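# Slide the napkin beneath the cup, keeping it upright

## Task

Get the napkin underneath the cup so the cup rests on it, with the cup still upright and at roughly its present spot.

## Robot and tools

Robot: two arms, left_arm (base near scene y = +0.348 m) and right_arm (base near y = -0.368 m), both at x of about 0 and slightly yawed. Each carries a four-finger hand with sixteen motors. right_arm has a right hand and left_arm a mirrored left hand. A camera stand sits behind the arms.

Frames: the scene frame has its origin at table-top height, halfway between the nominal bases, with +z up, +x out over the table and left_arm on the +y side. Image left and right do not match these names. Hand positions, orientations, targets and offsets are all in each arm's own base frame. Fixed cameras and the table use the scene frame.

Hand point axes (right hand; the left hand mirrors it, so its +x points toward the thumb): +z runs along straight fingers toward the tips, +x runs across the palm away from the thumb, and the palm face sits at y = -0.062 m. Straight fingertips end about 0.12 m beyond the hand point along +z. Bending fingers swings the tips toward +y. A rigid mast at the wrist (x 0.05 to 0.10, z -0.16 to -0.11, reaching y +0.06 m) can hit objects. Fingertips have rubber caps.

execute_actions(actions, cameras): actions is a list of actions. Each action lasts 0.5 s and holds up to 15 rows, one per 1/30 s step. If an action has fewer rows, its last row is repeated. Every row is one flat list of 48 numbers, each in [-1, 1], covering both arms even when only one moves:
1-6: left_arm dx, dy, dz, rx, ry, rz.
7-22: left hand motor goals.
23-24: left current_limit, speed.
25-30: right_arm dx, dy, dz, rx, ry, rz.
31-46: right hand motor goals.
47-48: right current_limit, speed.

Pose numbers are offsets, not poses. They are measured from that arm's Hand target as it stood when the action began, along that arm's base axes. Every row of an action counts from the same start, so rows do not add up within an action. Successive actions do add up, so repeating an offset keeps moving the hand. A value of 1.0 means 0.6 m for dx/dy/dz and 180 degrees for rotation. rx, ry, rz form a single rotation vector, applied about the Hand target's position. A translation longer than 1.0 is scaled back along its direction.

Hand motor numbers are absolute goals, not offsets. Each one maps linearly between that hinge's two stops. Order per hand: index_mcp, index_abd, index_pip, index_dip, thumb_cmc, thumb_axl, thumb_mcp, thumb_ipl, middle_mcp, middle_abd, middle_pip, middle_dip, ring_mcp, ring_abd, ring_pip, ring_dip.

Straight values:
- _mcp -0.75, _pip -0.58, _dip -0.70. Toward +1 these curl the finger toward the palm.
- _abd 0.00. Toward +1 the finger swings away from the thumb.
- thumb_cmc -0.71. Toward +1 the thumb swings in front of the palm.
- thumb_axl -0.68. This rolls the thumb about its own line.
- thumb_mcp -0.23 and thumb_ipl -0.17. These bend the thumb.

A zero is a real goal, not 'no change'. To leave a hand unchanged, send back its reported hand_goal, hand_current_limit and hand_speed.

current_limit maps -1..+1 to 0..550 mA, never below 11 mA. Very low values may leave a finger too weak to lift. speed maps to (speed+1)/2 of 8.5 rad/s. Both start at +0.4 and -0.6 and stay in force until changed.

cameras: a list of names (cam_head_left, cam_head_right, cam_high, each 896x504), ["all"] or []. If left out, images come only when actions is empty. An unknown name voids the call.

zoom_image(camera, region): gives a closer look at part of a camera's newest image. region is [x0, y0, x1, y1] in pixels, at most 504 by 504. read_manual(section) returns only licence text. finished_scene(scene) ends the current scene for good (scene 1 or 2). The goal must then hold with the robot not touching anything.

Motion behaviour: commanded orientation is limited each step to within 40 degrees of the measured one. Position takes priority when both cannot be reached. The hand often stops short of the target and sags lower, especially when carrying something. Aim somewhat high, or send the remaining gap as a new offset. An all-zero action re-requests the current target. Very small moves may not start. To release a push, command the target back past the hand's actual position. Near the first joint's axis, small hand moves can swing the whole arm.

Results:
- end_effector_position (m) and end_effector_quat_wxyz, in base frame. These may be off by a few cm.
- Hand target: the last commanded pose after clipping, and the reference for the next offsets.
- Joint positions, velocities and torques. Torques include gravity and an offset. Joints 3 and 4 wrap at ±28 N m.
- hand_goal, hand_measured (same scale as the goals), hand_current_ma (positive means pushing toward -1) and hand_state. hand_state reads moving, goal, blocked or overload.

A finger only presses while its goal lies beyond the object's surface. Fingers can also grip each other.

What to avoid:
- Current at 495 mA or more for 5 s shuts a motor down for 10 s. Do not squeeze at full current for long.
- A motor reaching 85 °C shows MOTOR HOT. At 100 °C the arm drops and stays stopped for 30 s or more. Stretched-out holds and pushes against unreachable poses heat motors.
- If an arm stops, hand commands sent during the stop are lost.
- Do not let the arms or hands press on or grip each other.
- Avoid hard contact with the table or fixed items, dropping things, releasing moving objects and shoving hard.
- Do not tip the cup, and do not let the cup or napkin leave the table.

Each tool is called as name([rows], argument=value, ...), one row to a line, values as JSON.

## Session

execute_actions(actions=[])

Scene clock: 0.00 s.
left_arm: end_effector_position=(+0.5531, -0.3402, +0.2107) hand_goal=(-0.754, +0.000, -0.576, -0.696, -0.714, -0.678, -0.226, -0.168, -0.754, +0.000, -0.576, -0.696, -0.754, +0.000, -0.576, -0.696) hand_measured=(-0.754, +0.000, -0.576, -0.696, -0.714, -0.678, -0.226, -0.168, -0.754, +0.000, -0.576, -0.696, -0.754, +0.000, -0.576, -0.696) hand_current_ma=(+0, +0, +0, +0, +0, +0, +0, +0, +0, +0, +0, +0, +0, +0, +0, +0) hand_state=(goal, goal, goal, goal, goal, goal, goal, goal, goal, goal, goal, goal, goal, goal, goal, goal) hand_current_limit=0.40 hand_speed=-0.60 end_effector_quat_wxyz=(-0.017, +0.258, +0.795, -0.548) | right_arm: end_effector_position=(+0.5889, +0.0517, +0.3268) hand_goal=(-0.754, +0.000, -0.576, -0.696, -0.714, -0.678, -0.226, -0.168, -0.754, +0.000, -0.576, -0.696, -0.754, +0.000, -0.576, -0.696) hand_measured=(-0.754, +0.000, -0.576, -0.696, -0.714, -0.678, -0.226, -0.168, -0.754, +0.000, -0.576, -0.696, -0.754, +0.000, -0.576, -0.696) hand_current_ma=(+0, +0, +0, +0, +0, +0, +0, +0, +0, +0, +0, +0, +0, +0, +0, +0) hand_state=(goal, goal, goal, goal, goal, goal, goal, goal, goal, goal, goal, goal, goal, goal, goal, goal) hand_current_limit=0.40 hand_speed=-0.60 end_effector_quat_wxyz=(-0.389, +0.868, +0.114, +0.286)
Joint positions: left_arm=[-0.358 2.027 2.011 -1.524 1.161 -1.322] | right_arm=[-0.04 1.54 1.63 -1.045 -0.859 1.56]
Joint velocities: within noise
Joint torques (N m): no reading
Motor temperatures (°C): left_arm=[30 29 29 31 28 29] | right_arm=[29 32 33 30 29 31]
Heat: left arm: hottest wrist pitch 31 °C; right arm: hottest elbow 33 °C.
Hand target: left_arm +0.5585, -0.3422, +0.2162; -0.010, +0.262, +0.794, -0.549 | right_arm +0.5942, +0.0516, +0.3457; -0.387, +0.863, +0.122, +0.303

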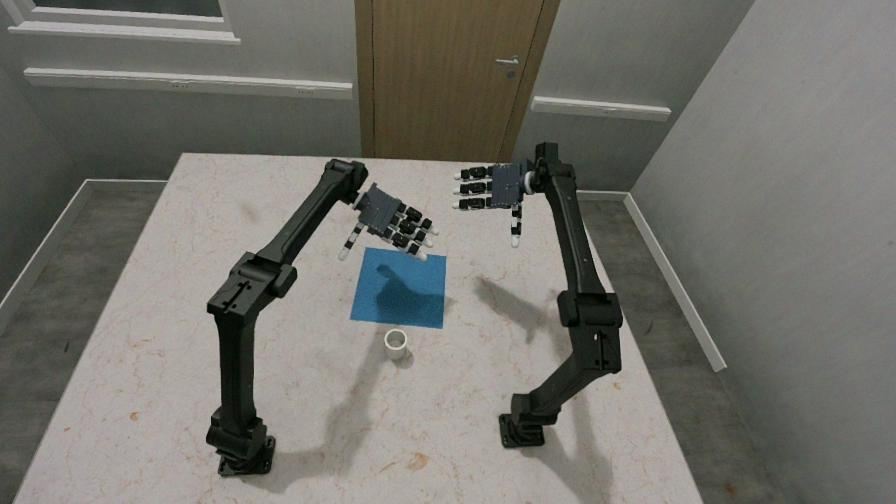

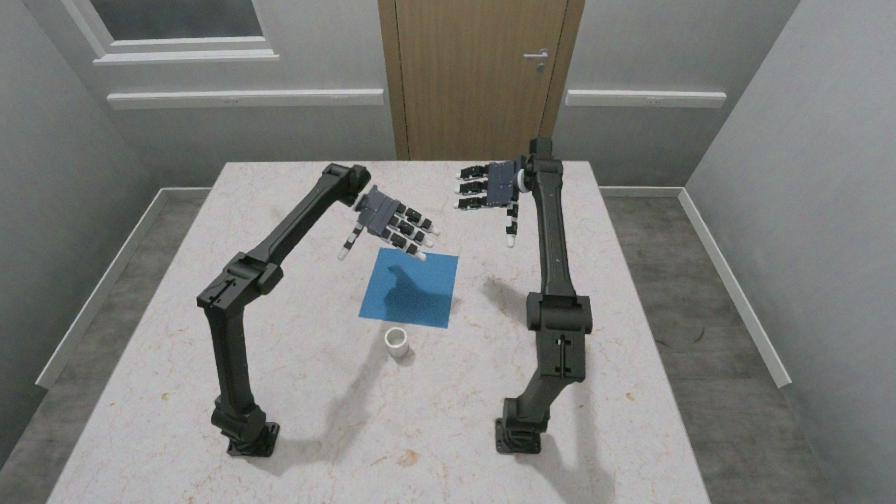

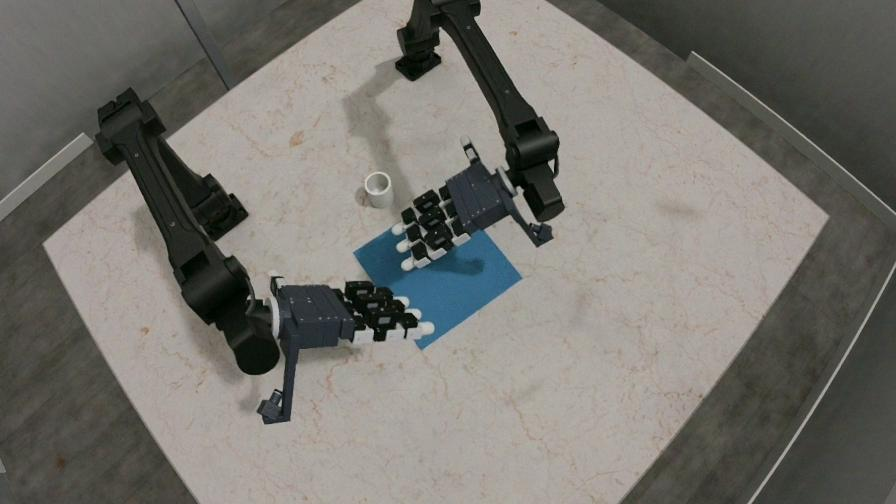

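zoom_image(camera="cam_head_right", region=[340, 230, 480, 380])

zoom_image(camera="cam_high", region=[330, 130, 550, 360])

zoom_image(camera="cam_head_left", region=[330, 230, 480, 380])

Scaled by 3.360 from the camera's 896x504 image, which has a finer 1280x720 frame.

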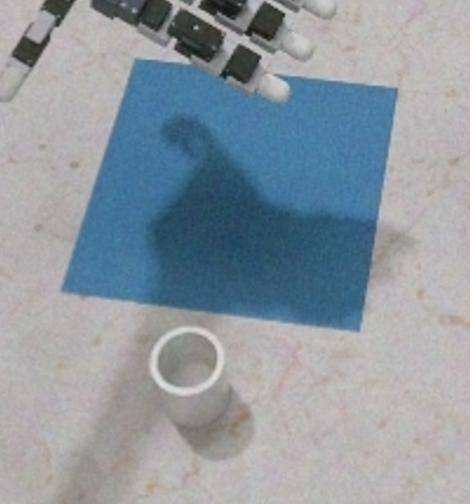

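Scaled by 2.191 from the camera's 896x504 image, which has a finer 1280x720 frame.

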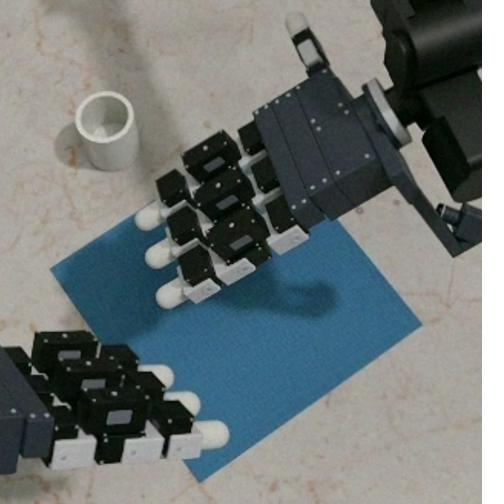

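Scaled by 3.360 from the camera's 896x504 image, which has a finer 1280x720 frame.

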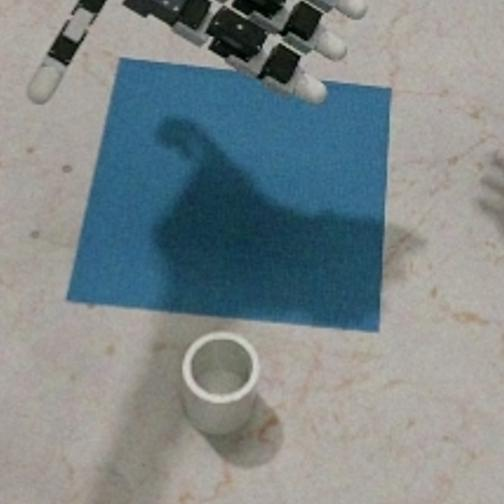

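execute_actions([
  [[-0.0735,-0.013,0.01,-0.0408,-0.054,-0.0248,-0.411,0,-0.212,-0.333,0.571,-0.678,-0.226,-0.168,-0.411,0,-0.212,-0.333,-0.411,0,-0.212,-0.333,0.4,-0.6,0,0,0,0,0,0,-0.754,0,-0.576,-0.696,-0.714,-0.678,-0.226,-0.168,-0.754,0,-0.576,-0.696,-0.754,0,-0.576,-0.696,0.4,-0.6]],
  [[-0.0735,-0.013,0.01,-0.0408,-0.054,-0.0248,-0.411,0,-0.212,-0.333,0.571,-0.678,-0.226,-0.168,-0.411,0,-0.212,-0.333,-0.411,0,-0.212,-0.333,0.4,-0.6,0,0,0,0,0,0,-0.754,0,-0.576,-0.696,-0.714,-0.678,-0.226,-0.168,-0.754,0,-0.576,-0.696,-0.754,0,-0.576,-0.696,0.4,-0.6]],
  [[-0.0735,-0.013,0.0,-0.0408,-0.054,-0.0248,-0.411,0,-0.212,-0.333,0.571,-0.678,-0.226,-0.168,-0.411,0,-0.212,-0.333,-0.411,0,-0.212,-0.333,0.4,-0.6,0,0,0,0,0,0,-0.754,0,-0.576,-0.696,-0.714,-0.678,-0.226,-0.168,-0.754,0,-0.576,-0.696,-0.754,0,-0.576,-0.696,0.4,-0.6]],
], cameras=["all"])

Scene clock: 19.87 s.
left_arm: end_effector_position=(+0.4292, -0.3659, +0.2255) hand_goal=(-0.412, +0.000, -0.212, -0.334, +0.570, -0.678, -0.226, -0.168, -0.412, +0.000, -0.212, -0.334, -0.412, +0.000, -0.212, -0.334) hand_measured=(-0.408, +0.000, -0.214, -0.338, +0.562, -0.678, -0.226, -0.168, -0.408, +0.000, -0.214, -0.336, -0.408, +0.000, -0.214, -0.336) hand_current_ma=(+4, +0, -1, -2, -11, +0, +0, +0, +5, +0, -1, -2, +5, +0, -1, -2) hand_state=(goal, goal, goal, goal, goal, goal, goal, goal, goal, goal, goal, goal, goal, goal, goal, goal) hand_current_limit=0.40 hand_speed=-0.60 end_effector_quat_wxyz=(+0.168, +0.475, +0.621, -0.601) | right_arm: end_effector_position=(+0.5889, +0.0517, +0.3268) hand_goal=(-0.754, +0.000, -0.576, -0.696, -0.714, -0.678, -0.226, -0.168, -0.754, +0.000, -0.576, -0.696, -0.754, +0.000, -0.576, -0.696) hand_measured=(-0.750, +0.000, -0.576, -0.696, -0.710, -0.678, -0.226, -0.168, -0.750, +0.000, -0.576, -0.696, -0.750, +0.000, -0.576, -0.696) hand_current_ma=(+1, +0, +0, +0, +1, +0, +0, +0, +2, +0, +0, +0, +1, +0, +0, +0) hand_state=(goal, goal, goal, goal, goal, goal, goal, goal, goal, goal, goal, goal, goal, goal, goal, goal) hand_current_limit=0.40 hand_speed=-0.60 end_effector_quat_wxyz=(-0.389, +0.868, +0.114, +0.286)
Joint positions: left_arm=[-0.435 1.588 1.312 -1.061 1.341 -0.884] | right_arm=[-0.04 1.54 1.63 -1.045 -0.859 1.56]
Joint torques (N m): left_arm=[1.2 -16.91 8.14 0.77 1.15 0.18] | right_arm=[-1.38 -15.44 10.45 1.62 -0.72 0.02]
Heat: left arm: hottest elbow 33 °C; right arm: hottest elbow 36 °C.
Hand target: left_arm +0.4261, -0.3657, +0.2282; +0.176, +0.478, +0.617, -0.600 | right_arm +0.5942, +0.0516, +0.3457; -0.387, +0.863, +0.122, +0.303
Off the commanded pose: left_arm 0.004 m, 1 deg | right_arm 0.020 m, 2 deg.

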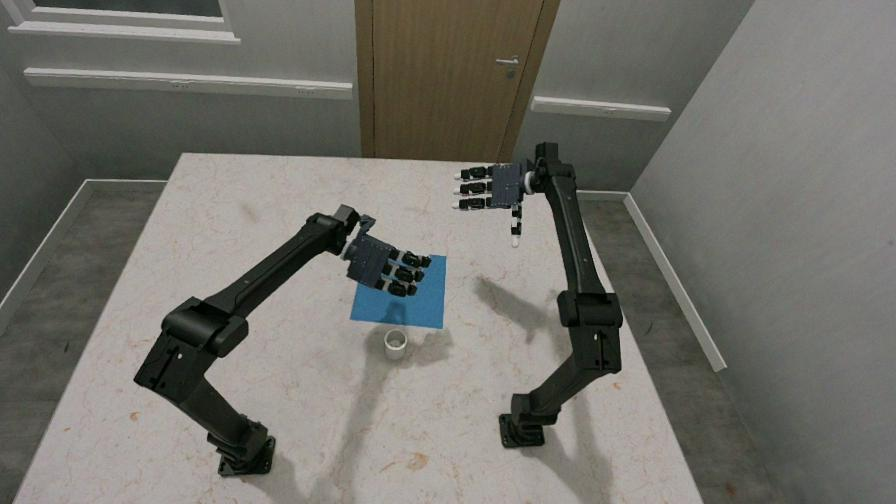

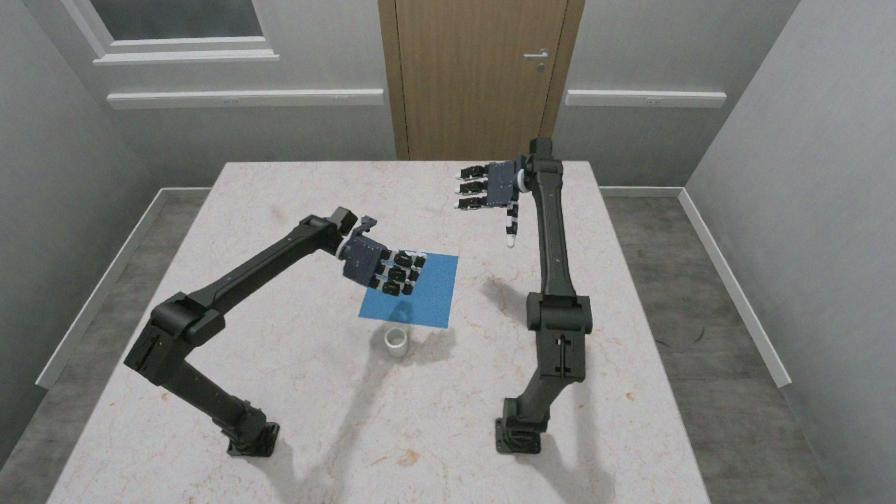

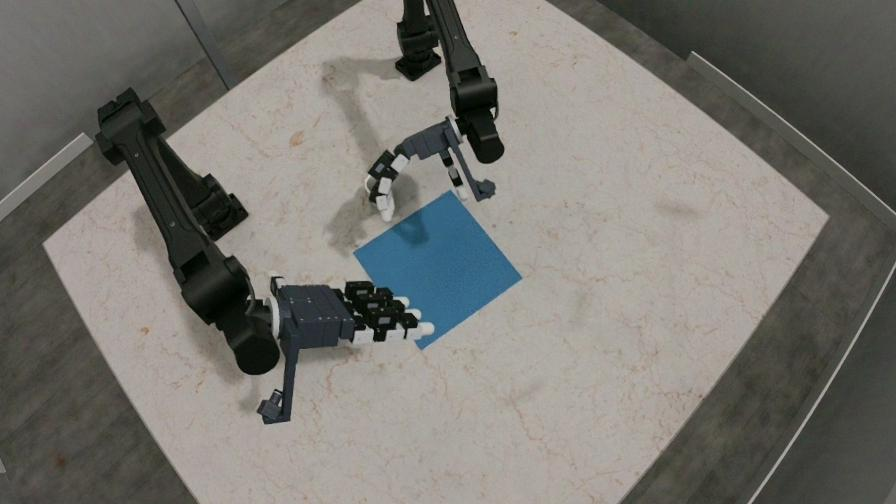

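execute_actions([
  [[-0.0735,-0.013,0.0,-0.0408,-0.054,-0.0248,-0.411,0,-0.212,-0.333,0.571,-0.678,-0.226,-0.168,-0.411,0,-0.212,-0.333,-0.411,0,-0.212,-0.333,0.4,-0.6,0,0,0,0,0,0,-0.754,0,-0.576,-0.696,-0.714,-0.678,-0.226,-0.168,-0.754,0,-0.576,-0.696,-0.754,0,-0.576,-0.696,0.4,-0.6]],
  [[-0.0735,-0.013,-0.01,-0.0408,-0.054,-0.0248,-0.411,0,-0.212,-0.333,0.571,-0.678,-0.226,-0.168,-0.411,0,-0.212,-0.333,-0.411,0,-0.212,-0.333,0.4,-0.6,0,0,0,0,0,0,-0.754,0,-0.576,-0.696,-0.714,-0.678,-0.226,-0.168,-0.754,0,-0.576,-0.696,-0.754,0,-0.576,-0.696,0.4,-0.6]],
  [[-0.0735,-0.013,-0.02,-0.0408,-0.054,-0.0248,-0.411,0,-0.212,-0.333,0.571,-0.678,-0.226,-0.168,-0.411,0,-0.212,-0.333,-0.411,0,-0.212,-0.333,0.4,-0.6,0,0,0,0,0,0,-0.754,0,-0.576,-0.696,-0.714,-0.678,-0.226,-0.168,-0.754,0,-0.576,-0.696,-0.754,0,-0.576,-0.696,0.4,-0.6]],
], cameras=["all"])

Scene clock: 22.30 s.
left_arm: end_effector_position=(+0.2989, -0.3912, +0.2095) hand_goal=(-0.412, +0.000, -0.212, -0.334, +0.570, -0.678, -0.226, -0.168, -0.412, +0.000, -0.212, -0.334, -0.412, +0.000, -0.212, -0.334) hand_measured=(-0.410, -0.002, -0.214, -0.336, +0.562, -0.678, -0.226, -0.168, -0.410, -0.002, -0.214, -0.336, -0.410, -0.002, -0.214, -0.336) hand_current_ma=(+1, -1, -1, -2, -11, +0, +0, +0, +1, -1, -1, -2, +1, -1, -1, -2) hand_state=(goal, goal, goal, goal, goal, goal, goal, goal, goal, goal, goal, goal, goal, goal, goal, goal) hand_current_limit=0.40 hand_speed=-0.60 end_effector_quat_wxyz=(+0.333, +0.639, +0.372, -0.585) | right_arm: end_effector_position=(+0.5889, +0.0517, +0.3268) hand_goal=(-0.754, +0.000, -0.576, -0.696, -0.714, -0.678, -0.226, -0.168, -0.754, +0.000, -0.576, -0.696, -0.754, +0.000, -0.576, -0.696) hand_measured=(-0.750, +0.000, -0.576, -0.696, -0.710, -0.678, -0.226, -0.168, -0.750, +0.000, -0.576, -0.696, -0.750, +0.000, -0.576, -0.696) hand_current_ma=(+1, +0, +0, +0, +1, +0, +0, +0, +2, +0, +0, +0, +1, +0, +0, +0) hand_state=(goal, goal, goal, goal, goal, goal, goal, goal, goal, goal, goal, goal, goal, goal, goal, goal) hand_current_limit=0.40 hand_speed=-0.60 end_effector_quat_wxyz=(-0.389, +0.868, +0.114, +0.286)
Joint positions: left_arm=[-0.572 1.369 0.821 -0.573 1.466 -0.461] | right_arm=[-0.04 1.54 1.63 -1.045 -0.859 1.56]
Joint torques (N m): left_arm=[1.2 -11.52 7.04 1.11 1.14 0.23] | right_arm=[-1.32 -15.5 10.45 1.62 -0.72 0.02]
Heat: left arm: hottest elbow 33 °C; right arm: hottest elbow 36 °C.
Hand target: left_arm +0.2939, -0.3891, +0.2101; +0.341, +0.638, +0.370, -0.583 | right_arm +0.5942, +0.0516, +0.3457; -0.387, +0.863, +0.122, +0.303
Off the commanded pose: left_arm 0.006 m, 1 deg | right_arm 0.020 m, 2 deg.

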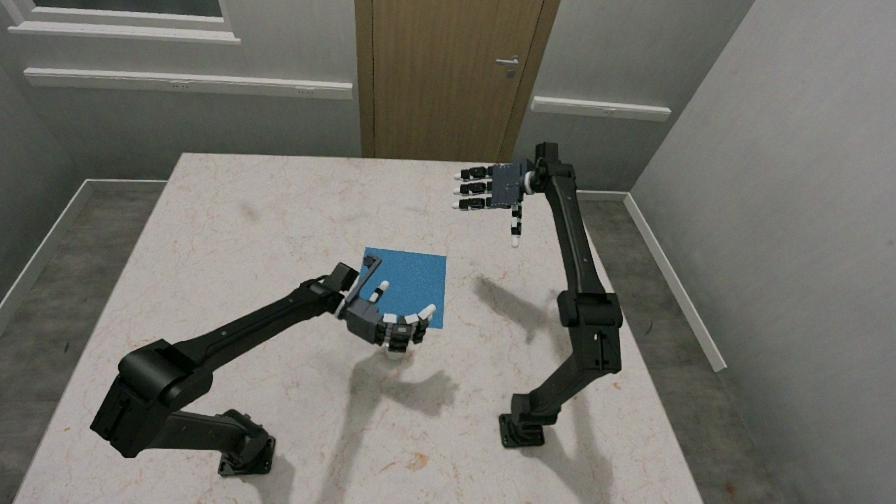

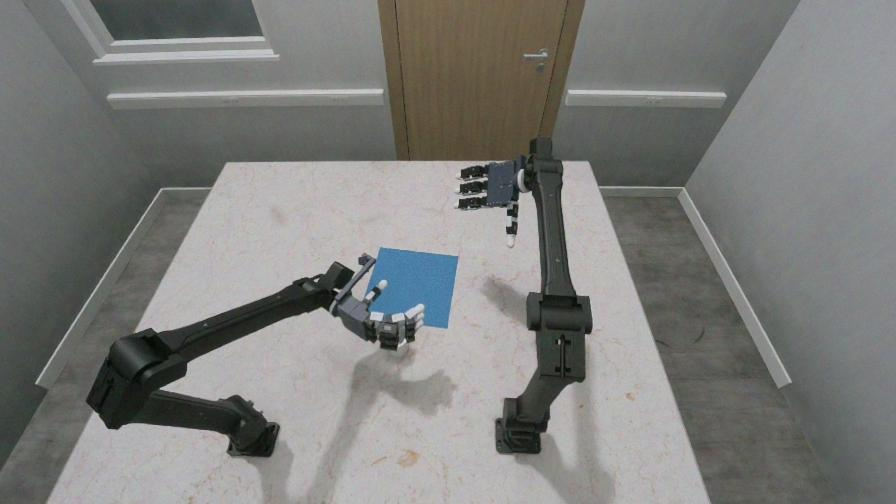

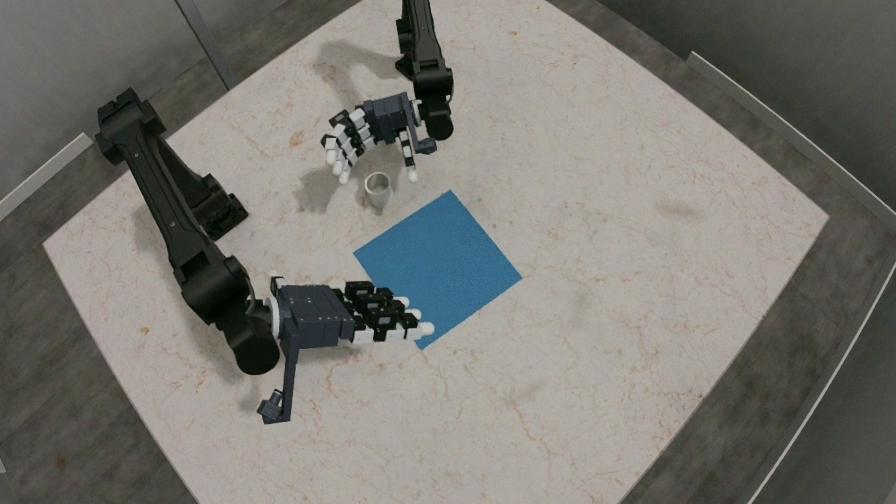

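zoom_image(camera="cam_high", region=[300, 70, 480, 230])

zoom_image(camera="cam_head_left", region=[320, 240, 460, 380])

zoom_image(camera="cam_head_right", region=[320, 240, 460, 380])

Scaled by 2.800 from the camera's 896x504 image, which has a finer 1280x720 frame.

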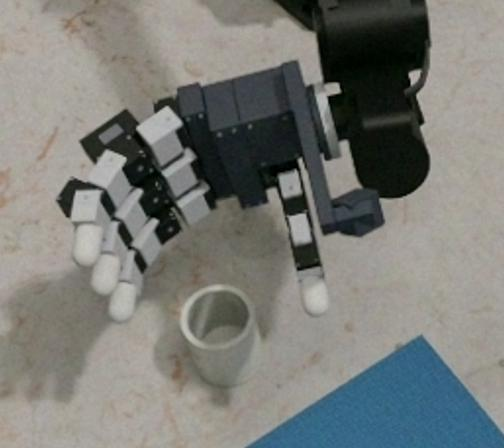

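Scaled by 3.600 from the camera's 896x504 image, which has a finer 1280x720 frame.

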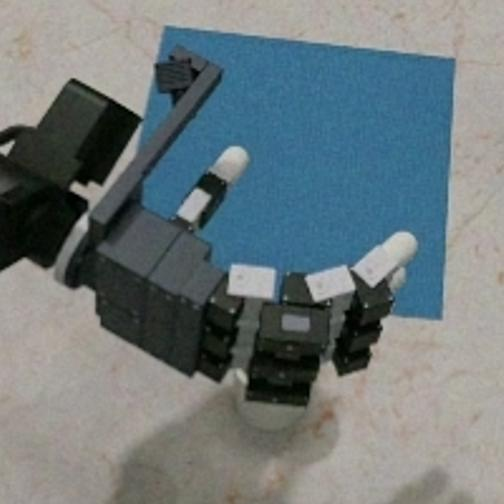

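Scaled by 3.600 from the camera's 896x504 image, which has a finer 1280x720 frame.

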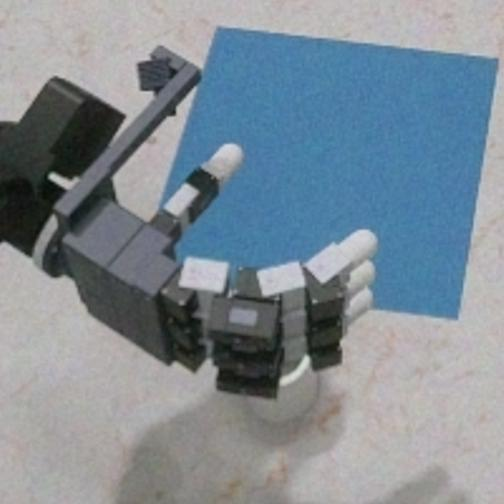

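execute_actions([
  [[-0.0165,-0.001,-0.075,0,0,0,-0.411,0,-0.212,-0.333,0.571,-0.678,-0.226,-0.168,-0.411,0,-0.212,-0.333,-0.411,0,-0.212,-0.333,0.4,-0.6,0,0,0,0,0,0,-0.754,0,-0.576,-0.696,-0.714,-0.678,-0.226,-0.168,-0.754,0,-0.576,-0.696,-0.754,0,-0.576,-0.696,0.4,-0.6]],
  [[0,0,-0.065,0,0,0,-0.411,0,-0.212,-0.333,0.571,-0.678,-0.226,-0.168,-0.411,0,-0.212,-0.333,-0.411,0,-0.212,-0.333,0.4,-0.6,0,0,0,0,0,0,-0.754,0,-0.576,-0.696,-0.714,-0.678,-0.226,-0.168,-0.754,0,-0.576,-0.696,-0.754,0,-0.576,-0.696,0.4,-0.6]],
], cameras=["all"])

zoom_image(camera="cam_high", region=[300, 70, 480, 230])

zoom_image(camera="cam_head_right", region=[320, 240, 460, 380])

Scene clock: 27.17 s.
left_arm: end_effector_position=(+0.2907, -0.3896, +0.1355) hand_goal=(-0.412, +0.000, -0.212, -0.334, +0.570, -0.678, -0.226, -0.168, -0.412, +0.000, -0.212, -0.334, -0.412, +0.000, -0.212, -0.334) hand_measured=(-0.410, -0.002, -0.214, -0.336, +0.562, -0.678, -0.226, -0.168, -0.410, -0.002, -0.214, -0.336, -0.410, -0.002, -0.214, -0.336) hand_current_ma=(+1, -1, -1, -2, -11, +0, +0, +0, +1, -1, -1, -2, +1, -1, -1, -2) hand_state=(goal, goal, goal, goal, goal, goal, goal, goal, goal, goal, goal, goal, goal, goal, goal, goal) hand_current_limit=0.40 hand_speed=-0.60 end_effector_quat_wxyz=(+0.342, +0.644, +0.362, -0.581) | right_arm: end_effector_position=(+0.5889, +0.0517, +0.3268) hand_goal=(-0.754, +0.000, -0.576, -0.696, -0.714, -0.678, -0.226, -0.168, -0.754, +0.000, -0.576, -0.696, -0.754, +0.000, -0.576, -0.696) hand_measured=(-0.750, +0.000, -0.576, -0.696, -0.710, -0.678, -0.226, -0.168, -0.750, +0.000, -0.576, -0.696, -0.750, +0.000, -0.576, -0.696) hand_current_ma=(+1, +0, +0, +0, +1, +0, +0, +0, +2, +0, +0, +0, +1, +0, +0, +0) hand_state=(goal, goal, goal, goal, goal, goal, goal, goal, goal, goal, goal, goal, goal, goal, goal, goal) hand_current_limit=0.40 hand_speed=-0.60 end_effector_quat_wxyz=(-0.389, +0.868, +0.114, +0.286)
Joint positions: left_arm=[-0.58 1.498 0.685 -0.225 1.466 -0.516] | right_arm=[-0.04 1.54 1.63 -1.045 -0.859 1.56]
Joint torques (N m): left_arm=[0.62 -9.88 5.75 1.29 0.87 0.16] | right_arm=[-1.32 -15.5 10.47 1.63 -0.72 0.03]
Motor temperatures (°C): left_arm=[30 30 34 31 30 29] | right_arm=[29 33 37 30 29 31]
Heat: left arm: hottest elbow 34 °C; right arm: hottest elbow 37 °C.
Hand target: left_arm +0.2839, -0.3897, +0.1262; +0.341, +0.638, +0.370, -0.583 | right_arm +0.5942, +0.0516, +0.3457; -0.387, +0.863, +0.122, +0.303
Off the commanded pose: left_arm 0.012 m, 1 deg | right_arm 0.020 m, 2 deg.

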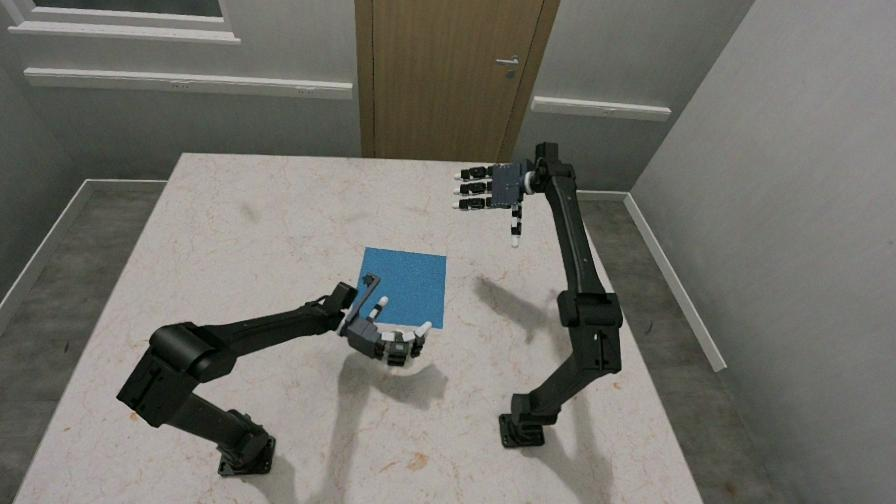

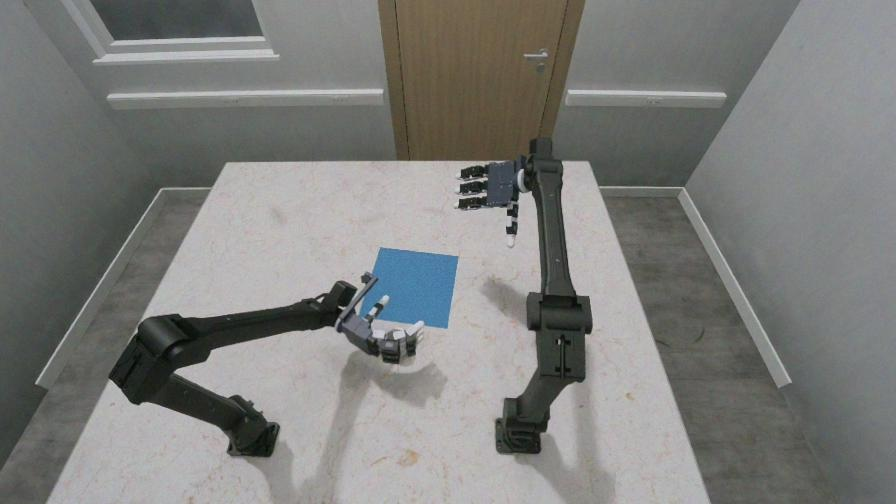

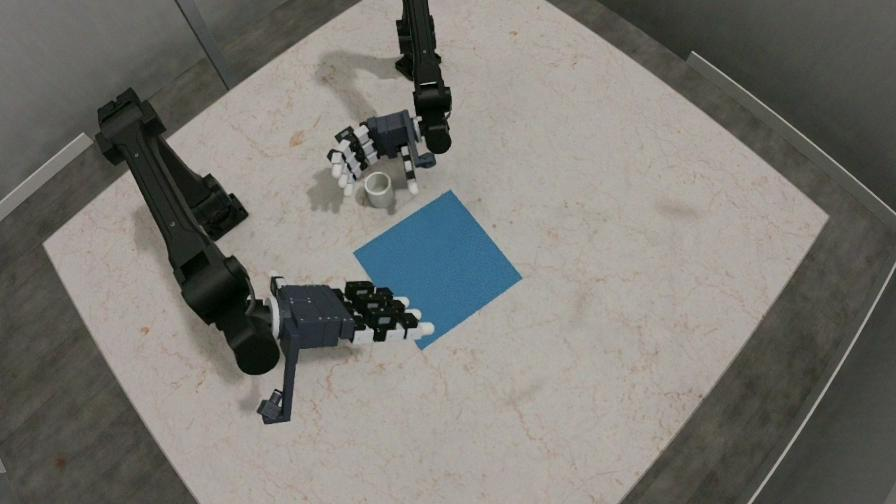

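Scaled by 2.800 from the camera's 896x504 image, which has a finer 1280x720 frame.

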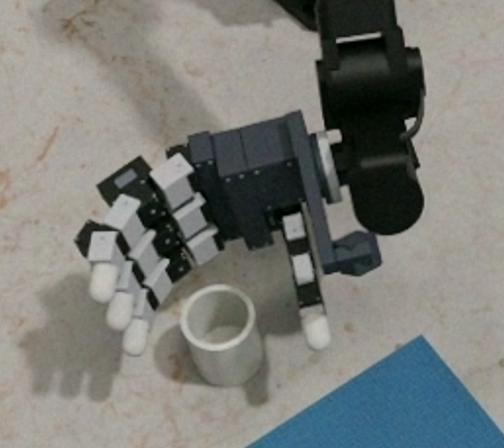

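Scaled by 3.600 from the camera's 896x504 image, which has a finer 1280x720 frame.

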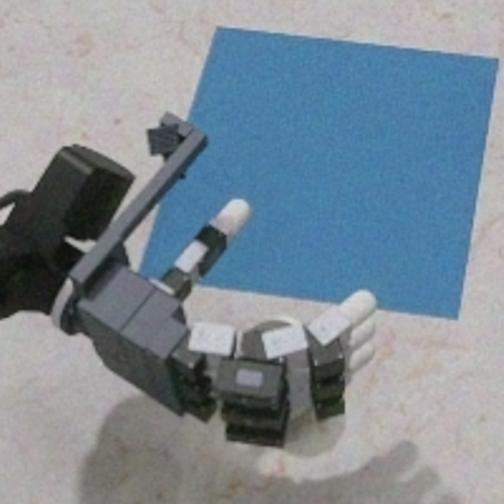

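execute_actions([
  [[0,0,-0.07,0,0,0,-0.411,0,-0.212,-0.333,0.571,-0.678,-0.226,-0.168,-0.411,0,-0.212,-0.333,-0.411,0,-0.212,-0.333,0.4,-0.6,0,0,0,0,0,0,-0.754,0,-0.576,-0.696,-0.714,-0.678,-0.226,-0.168,-0.754,0,-0.576,-0.696,-0.754,0,-0.576,-0.696,0.4,-0.6]],
  [[0,0,-0.04,0,0,0,-0.411,0,-0.212,-0.333,0.571,-0.678,-0.226,-0.168,-0.411,0,-0.212,-0.333,-0.411,0,-0.212,-0.333,0.4,-0.6,0,0,0,0,0,0,-0.754,0,-0.576,-0.696,-0.714,-0.678,-0.226,-0.168,-0.754,0,-0.576,-0.696,-0.754,0,-0.576,-0.696,0.4,-0.6]],
], cameras=["all"])

zoom_image(camera="cam_high", region=[300, 70, 480, 230])

zoom_image(camera="cam_head_right", region=[320, 240, 460, 380])

Scene clock: 29.67 s.
left_arm: end_effector_position=(+0.2905, -0.3895, +0.0704) hand_goal=(-0.412, +0.000, -0.212, -0.334, +0.570, -0.678, -0.226, -0.168, -0.412, +0.000, -0.212, -0.334, -0.412, +0.000, -0.212, -0.334) hand_measured=(-0.410, -0.002, -0.214, -0.336, +0.562, -0.678, -0.226, -0.168, -0.410, -0.002, -0.214, -0.336, -0.410, -0.002, -0.214, -0.336) hand_current_ma=(+1, -1, -1, -2, -11, +0, +0, +0, +1, -1, -1, -2, +1, -1, -1, -2) hand_state=(goal, goal, goal, goal, goal, goal, goal, goal, goal, goal, goal, goal, goal, goal, goal, goal) hand_current_limit=0.40 hand_speed=-0.60 end_effector_quat_wxyz=(+0.345, +0.643, +0.362, -0.580) | right_arm: end_effector_position=(+0.5889, +0.0517, +0.3268) hand_goal=(-0.754, +0.000, -0.576, -0.696, -0.714, -0.678, -0.226, -0.168, -0.754, +0.000, -0.576, -0.696, -0.754, +0.000, -0.576, -0.696) hand_measured=(-0.750, +0.000, -0.576, -0.696, -0.710, -0.678, -0.226, -0.168, -0.750, +0.000, -0.576, -0.696, -0.750, +0.000, -0.576, -0.696) hand_current_ma=(+1, +0, +0, +0, +1, +0, +0, +0, +2, +0, +0, +0, +1, +0, +0, +0) hand_state=(goal, goal, goal, goal, goal, goal, goal, goal, goal, goal, goal, goal, goal, goal, goal, goal) hand_current_limit=0.40 hand_speed=-0.60 end_effector_quat_wxyz=(-0.389, +0.868, +0.114, +0.286)
Joint positions: left_arm=[-0.581 1.679 0.628 0.072 1.464 -0.57] | right_arm=[-0.04 1.54 1.63 -1.045 -0.859 1.56]
Joint torques (N m): left_arm=[0.62 -10.29 4.45 1.39 0.8 0.08] | right_arm=[-1.32 -15.5 10.45 1.61 -0.72 0.02]
Heat: left arm: hottest elbow 34 °C; right arm: hottest elbow 37 °C.
Hand target: left_arm +0.2839, -0.3896, +0.0601; +0.341, +0.638, +0.370, -0.583 | right_arm +0.5942, +0.0516, +0.3457; -0.387, +0.863, +0.122, +0.303
Off the commanded pose: left_arm 0.012 m, 1 deg | right_arm 0.020 m, 2 deg.

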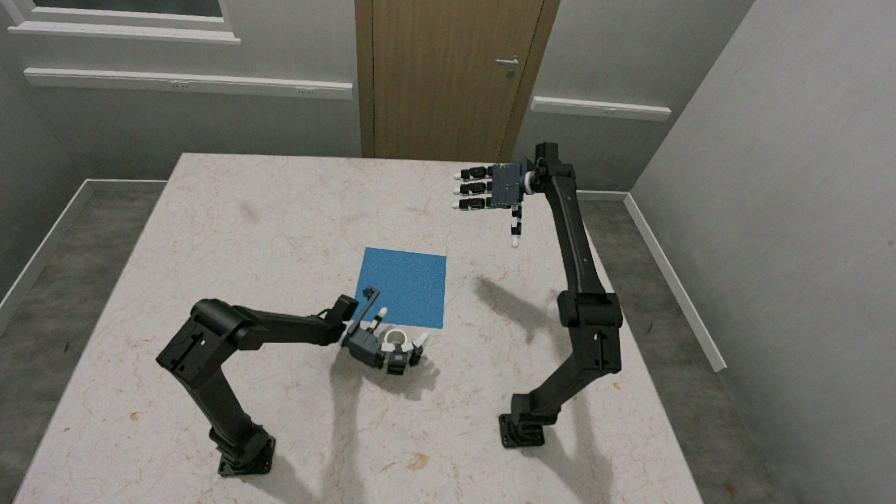

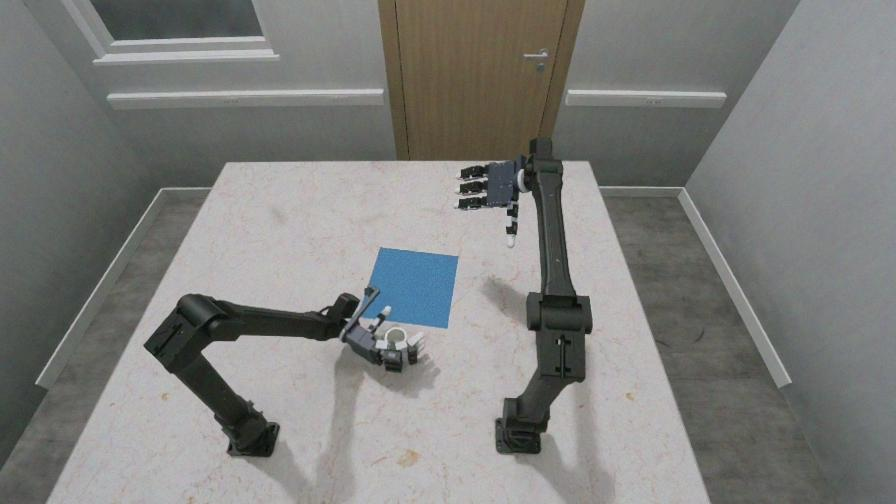

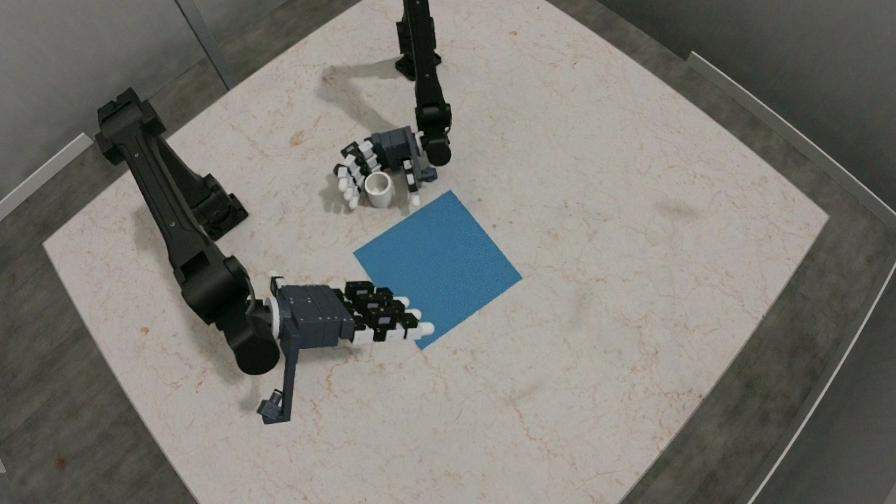

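Scaled by 2.800 from the camera's 896x504 image, which has a finer 1280x720 frame.

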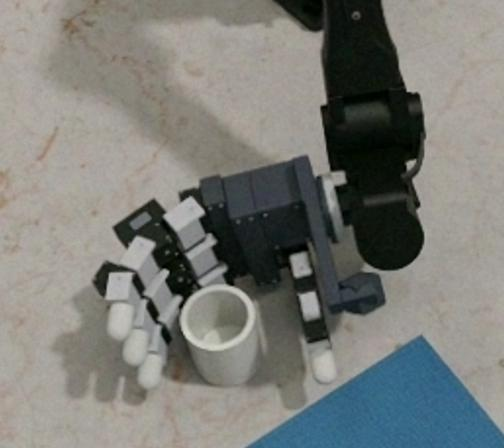

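Scaled by 3.600 from the camera's 896x504 image, which has a finer 1280x720 frame.

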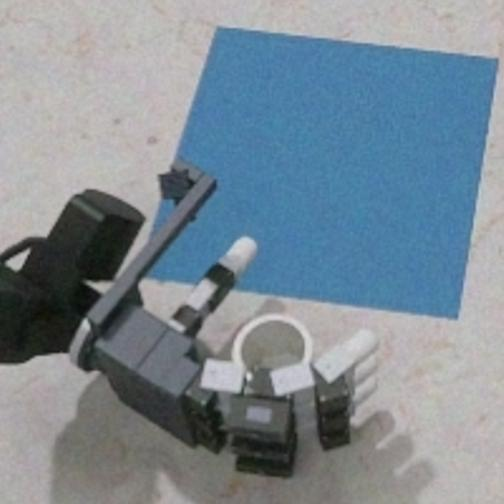

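execute_actions([
  [[0,0,-0.032,0,0,0,-0.411,0,-0.212,-0.333,0.571,-0.678,-0.226,-0.168,-0.411,0,-0.212,-0.333,-0.411,0,-0.212,-0.333,0.4,-0.6,0,0,0,0,0,0,-0.754,0,-0.576,-0.696,-0.714,-0.678,-0.226,-0.168,-0.754,0,-0.576,-0.696,-0.754,0,-0.576,-0.696,0.4,-0.6]],
], cameras=["all"])

zoom_image(camera="cam_high", region=[300, 70, 480, 230])

Scene clock: 31.13 s.
left_arm: end_effector_position=(+0.2910, -0.3898, +0.0517) hand_goal=(-0.412, +0.000, -0.212, -0.334, +0.570, -0.678, -0.226, -0.168, -0.412, +0.000, -0.212, -0.334, -0.412, +0.000, -0.212, -0.334) hand_measured=(-0.410, -0.002, -0.214, -0.336, +0.562, -0.678, -0.226, -0.168, -0.410, -0.002, -0.214, -0.336, -0.410, -0.002, -0.214, -0.336) hand_current_ma=(+1, -1, -1, -2, -11, +0, +0, +0, +1, -1, -1, -2, +1, -1, -1, -2) hand_state=(goal, goal, goal, goal, goal, goal, goal, goal, goal, goal, goal, goal, goal, goal, goal, goal) hand_current_limit=0.40 hand_speed=-0.60 end_effector_quat_wxyz=(+0.347, +0.642, +0.363, -0.580) | right_arm: end_effector_position=(+0.5889, +0.0517, +0.3268) hand_goal=(-0.754, +0.000, -0.576, -0.696, -0.714, -0.678, -0.226, -0.168, -0.754, +0.000, -0.576, -0.696, -0.754, +0.000, -0.576, -0.696) hand_measured=(-0.750, +0.000, -0.576, -0.696, -0.710, -0.678, -0.226, -0.168, -0.750, +0.000, -0.576, -0.696, -0.750, +0.000, -0.576, -0.696) hand_current_ma=(+1, +0, +0, +0, +1, +0, +0, +0, +2, +0, +0, +0, +1, +0, +0, +0) hand_state=(goal, goal, goal, goal, goal, goal, goal, goal, goal, goal, goal, goal, goal, goal, goal, goal) hand_current_limit=0.40 hand_speed=-0.60 end_effector_quat_wxyz=(-0.389, +0.868, +0.114, +0.286)
Joint positions: left_arm=[-0.582 1.742 0.615 0.19 1.462 -0.611] | right_arm=[-0.04 1.54 1.63 -1.045 -0.859 1.56]
Joint torques (N m): left_arm=[0.62 -10.4 3.92 1.39 0.76 0.16] | right_arm=[-1.32 -15.44 10.44 1.63 -0.72 0.03]
Heat: left arm: hottest elbow 34 °C; right arm: hottest elbow 37 °C.
Hand target: left_arm +0.2840, -0.3897, +0.0410; +0.341, +0.638, +0.370, -0.583 | right_arm +0.5942, +0.0516, +0.3457; -0.387, +0.863, +0.122, +0.303
Off the commanded pose: left_arm 0.013 m, 1 deg | right_arm 0.020 m, 2 deg.

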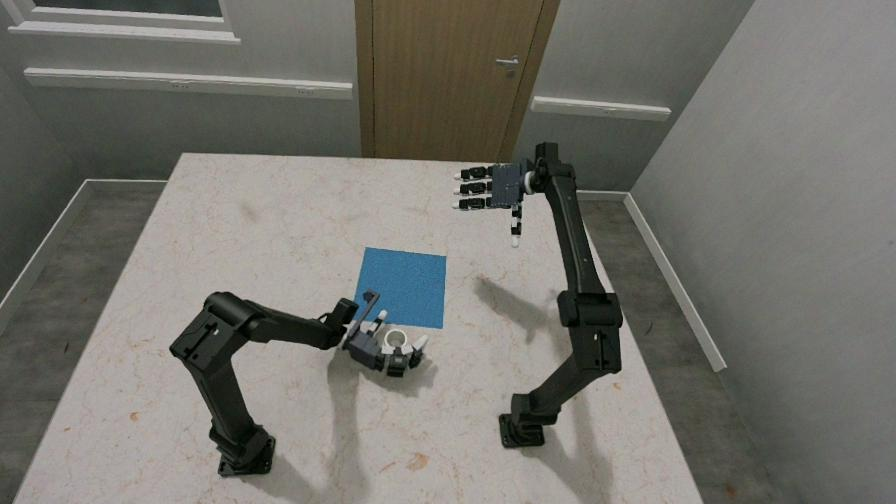

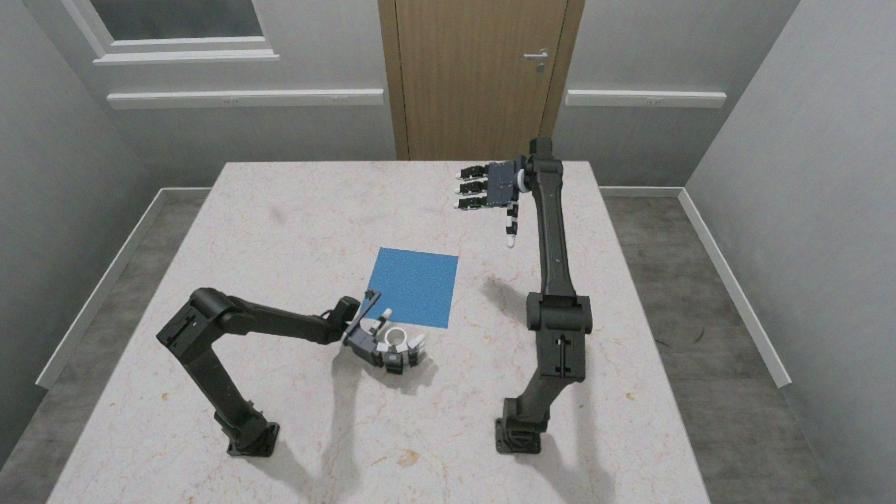

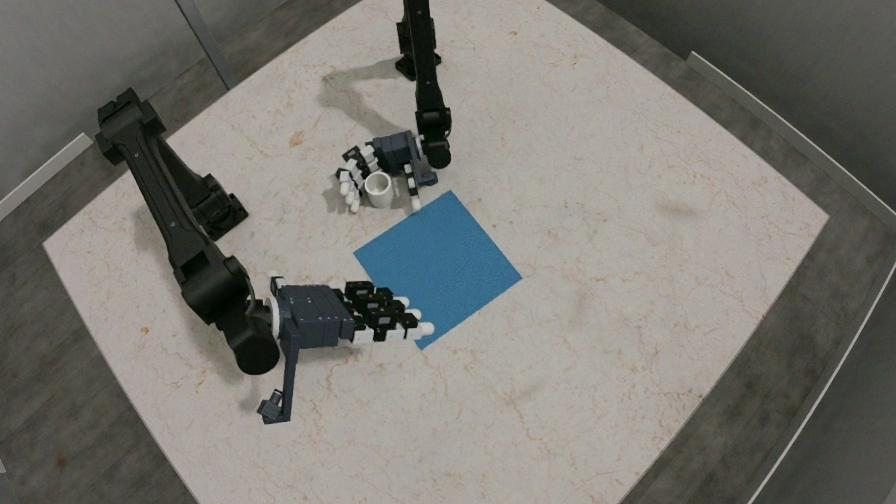

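Scaled by 2.800 from the camera's 896x504 image, which has a finer 1280x720 frame.

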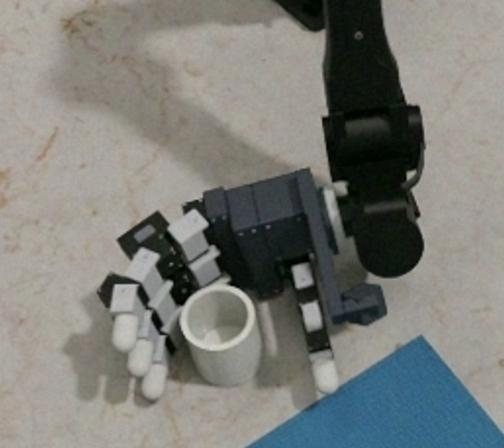

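execute_actions([
  [[0.0145,-0.0082,0,0,0,0,-0.411,0,-0.212,-0.333,0.571,-0.678,-0.1,-0.1,-0.411,0,-0.212,-0.333,-0.411,0,-0.212,-0.333,0.0,-0.7,0,0,0,0,0,0,-0.754,0,-0.576,-0.696,-0.714,-0.678,-0.226,-0.168,-0.754,0,-0.576,-0.696,-0.754,0,-0.576,-0.696,0.4,-0.6]],
  [[0,0,0,0,0,0,-0.411,0,0.4,-0.333,0.571,-0.678,0.17,0,-0.411,0,0.4,-0.333,-0.411,0,-0.212,-0.333,0.0,-0.7,0,0,0,0,0,0,-0.754,0,-0.576,-0.696,-0.714,-0.678,-0.226,-0.168,-0.754,0,-0.576,-0.696,-0.754,0,-0.576,-0.696,0.4,-0.6]],
], cameras=["cam_high","cam_head_right"])

zoom_image(camera="cam_high", region=[300, 70, 480, 230])

zoom_image(camera="cam_head_right", region=[320, 240, 460, 380])

Scene clock: 34.20 s.
left_arm: end_effector_position=(+0.2942, -0.3919, +0.0488) hand_goal=(-0.412, +0.000, +0.400, -0.334, +0.570, -0.678, +0.170, +0.000, -0.412, +0.000, +0.400, -0.334, -0.412, +0.000, -0.212, -0.334) hand_measured=(-0.414, -0.002, +0.392, -0.336, +0.562, -0.678, +0.168, -0.002, -0.410, -0.002, +0.396, -0.336, -0.410, -0.002, -0.214, -0.336) hand_current_ma=(-1, -1, -11, -2, -11, +0, -2, -2, +1, -1, -3, -2, +1, -1, -1, -2) hand_state=(goal, goal, goal, goal, goal, goal, goal, goal, goal, goal, goal, goal, goal, goal, goal, goal) hand_current_limit=0.00 hand_speed=-0.70 end_effector_quat_wxyz=(+0.346, +0.639, +0.367, -0.581) | right_arm: end_effector_position=(+0.5889, +0.0517, +0.3268) hand_goal=(-0.754, +0.000, -0.576, -0.696, -0.714, -0.678, -0.226, -0.168, -0.754, +0.000, -0.576, -0.696, -0.754, +0.000, -0.576, -0.696) hand_measured=(-0.750, +0.000, -0.576, -0.696, -0.710, -0.678, -0.226, -0.168, -0.750, +0.000, -0.576, -0.696, -0.750, +0.000, -0.576, -0.696) hand_current_ma=(+1, +0, +0, +0, +1, +0, +0, +0, +2, +0, +0, +0, +1, +0, +0, +0) hand_state=(goal, goal, goal, goal, goal, goal, goal, goal, goal, goal, goal, goal, goal, goal, goal, goal) hand_current_limit=0.40 hand_speed=-0.60 end_effector_quat_wxyz=(-0.389, +0.868, +0.114, +0.286)
Joint positions: left_arm=[-0.583 1.758 0.615 0.258 1.46 -0.673] | right_arm=[-0.04 1.54 1.63 -1.045 -0.859 1.56]
Joint torques (N m): left_arm=[0.73 -10.29 5 1.35 0.74 0.15] | right_arm=[-1.32 -15.5 10.47 1.63 -0.72 0.03]
Heat: left arm: hottest elbow 33 °C; right arm: hottest elbow 37 °C.
Hand target: left_arm +0.2927, -0.3946, +0.0410; +0.341, +0.638, +0.370, -0.583 | right_arm +0.5942, +0.0516, +0.3457; -0.387, +0.863, +0.122, +0.303
Off the commanded pose: left_arm 0.009 m, 1 deg | right_arm 0.020 m, 2 deg.
Images, in order (width x height): cam_head_right 896x504, cam_high 896x504.

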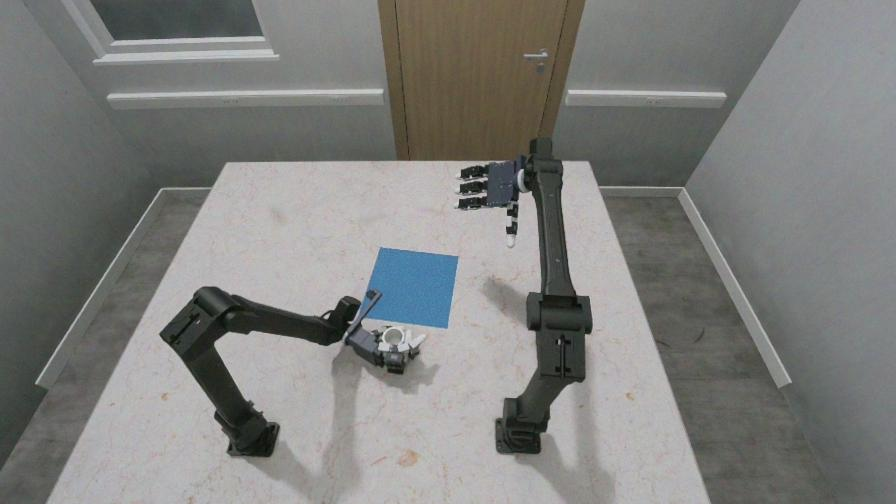

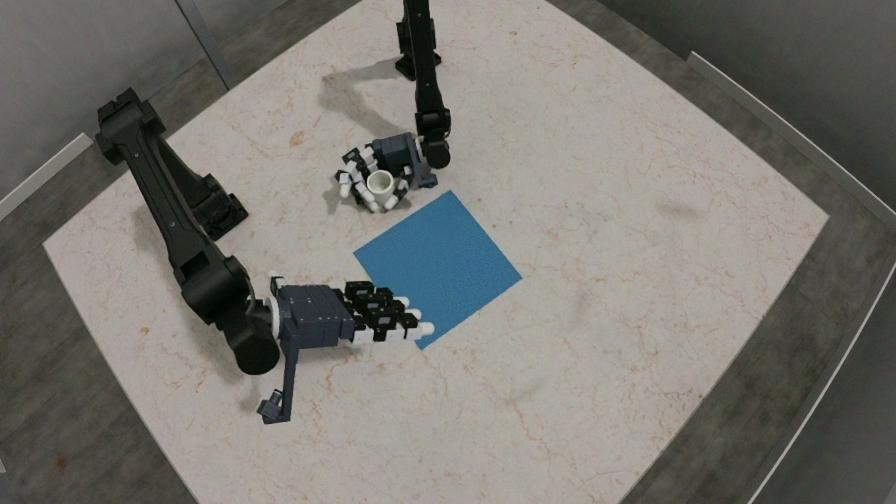

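Scaled by 2.800 from the camera's 896x504 image, which has a finer 1280x720 frame.

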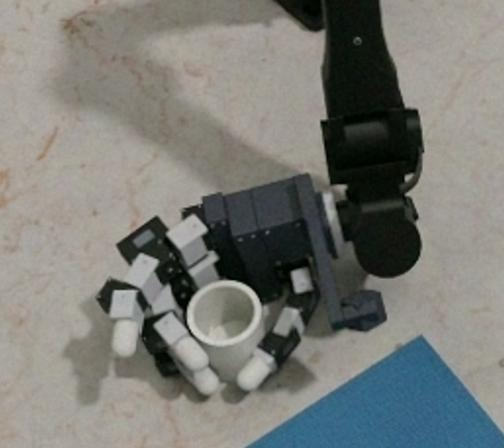

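Scaled by 3.600 from the camera's 896x504 image, which has a finer 1280x720 frame.

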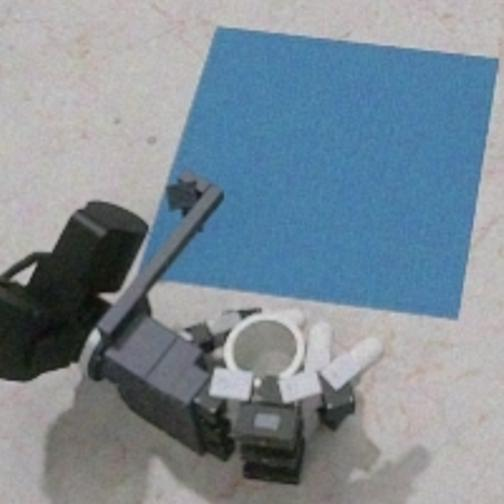

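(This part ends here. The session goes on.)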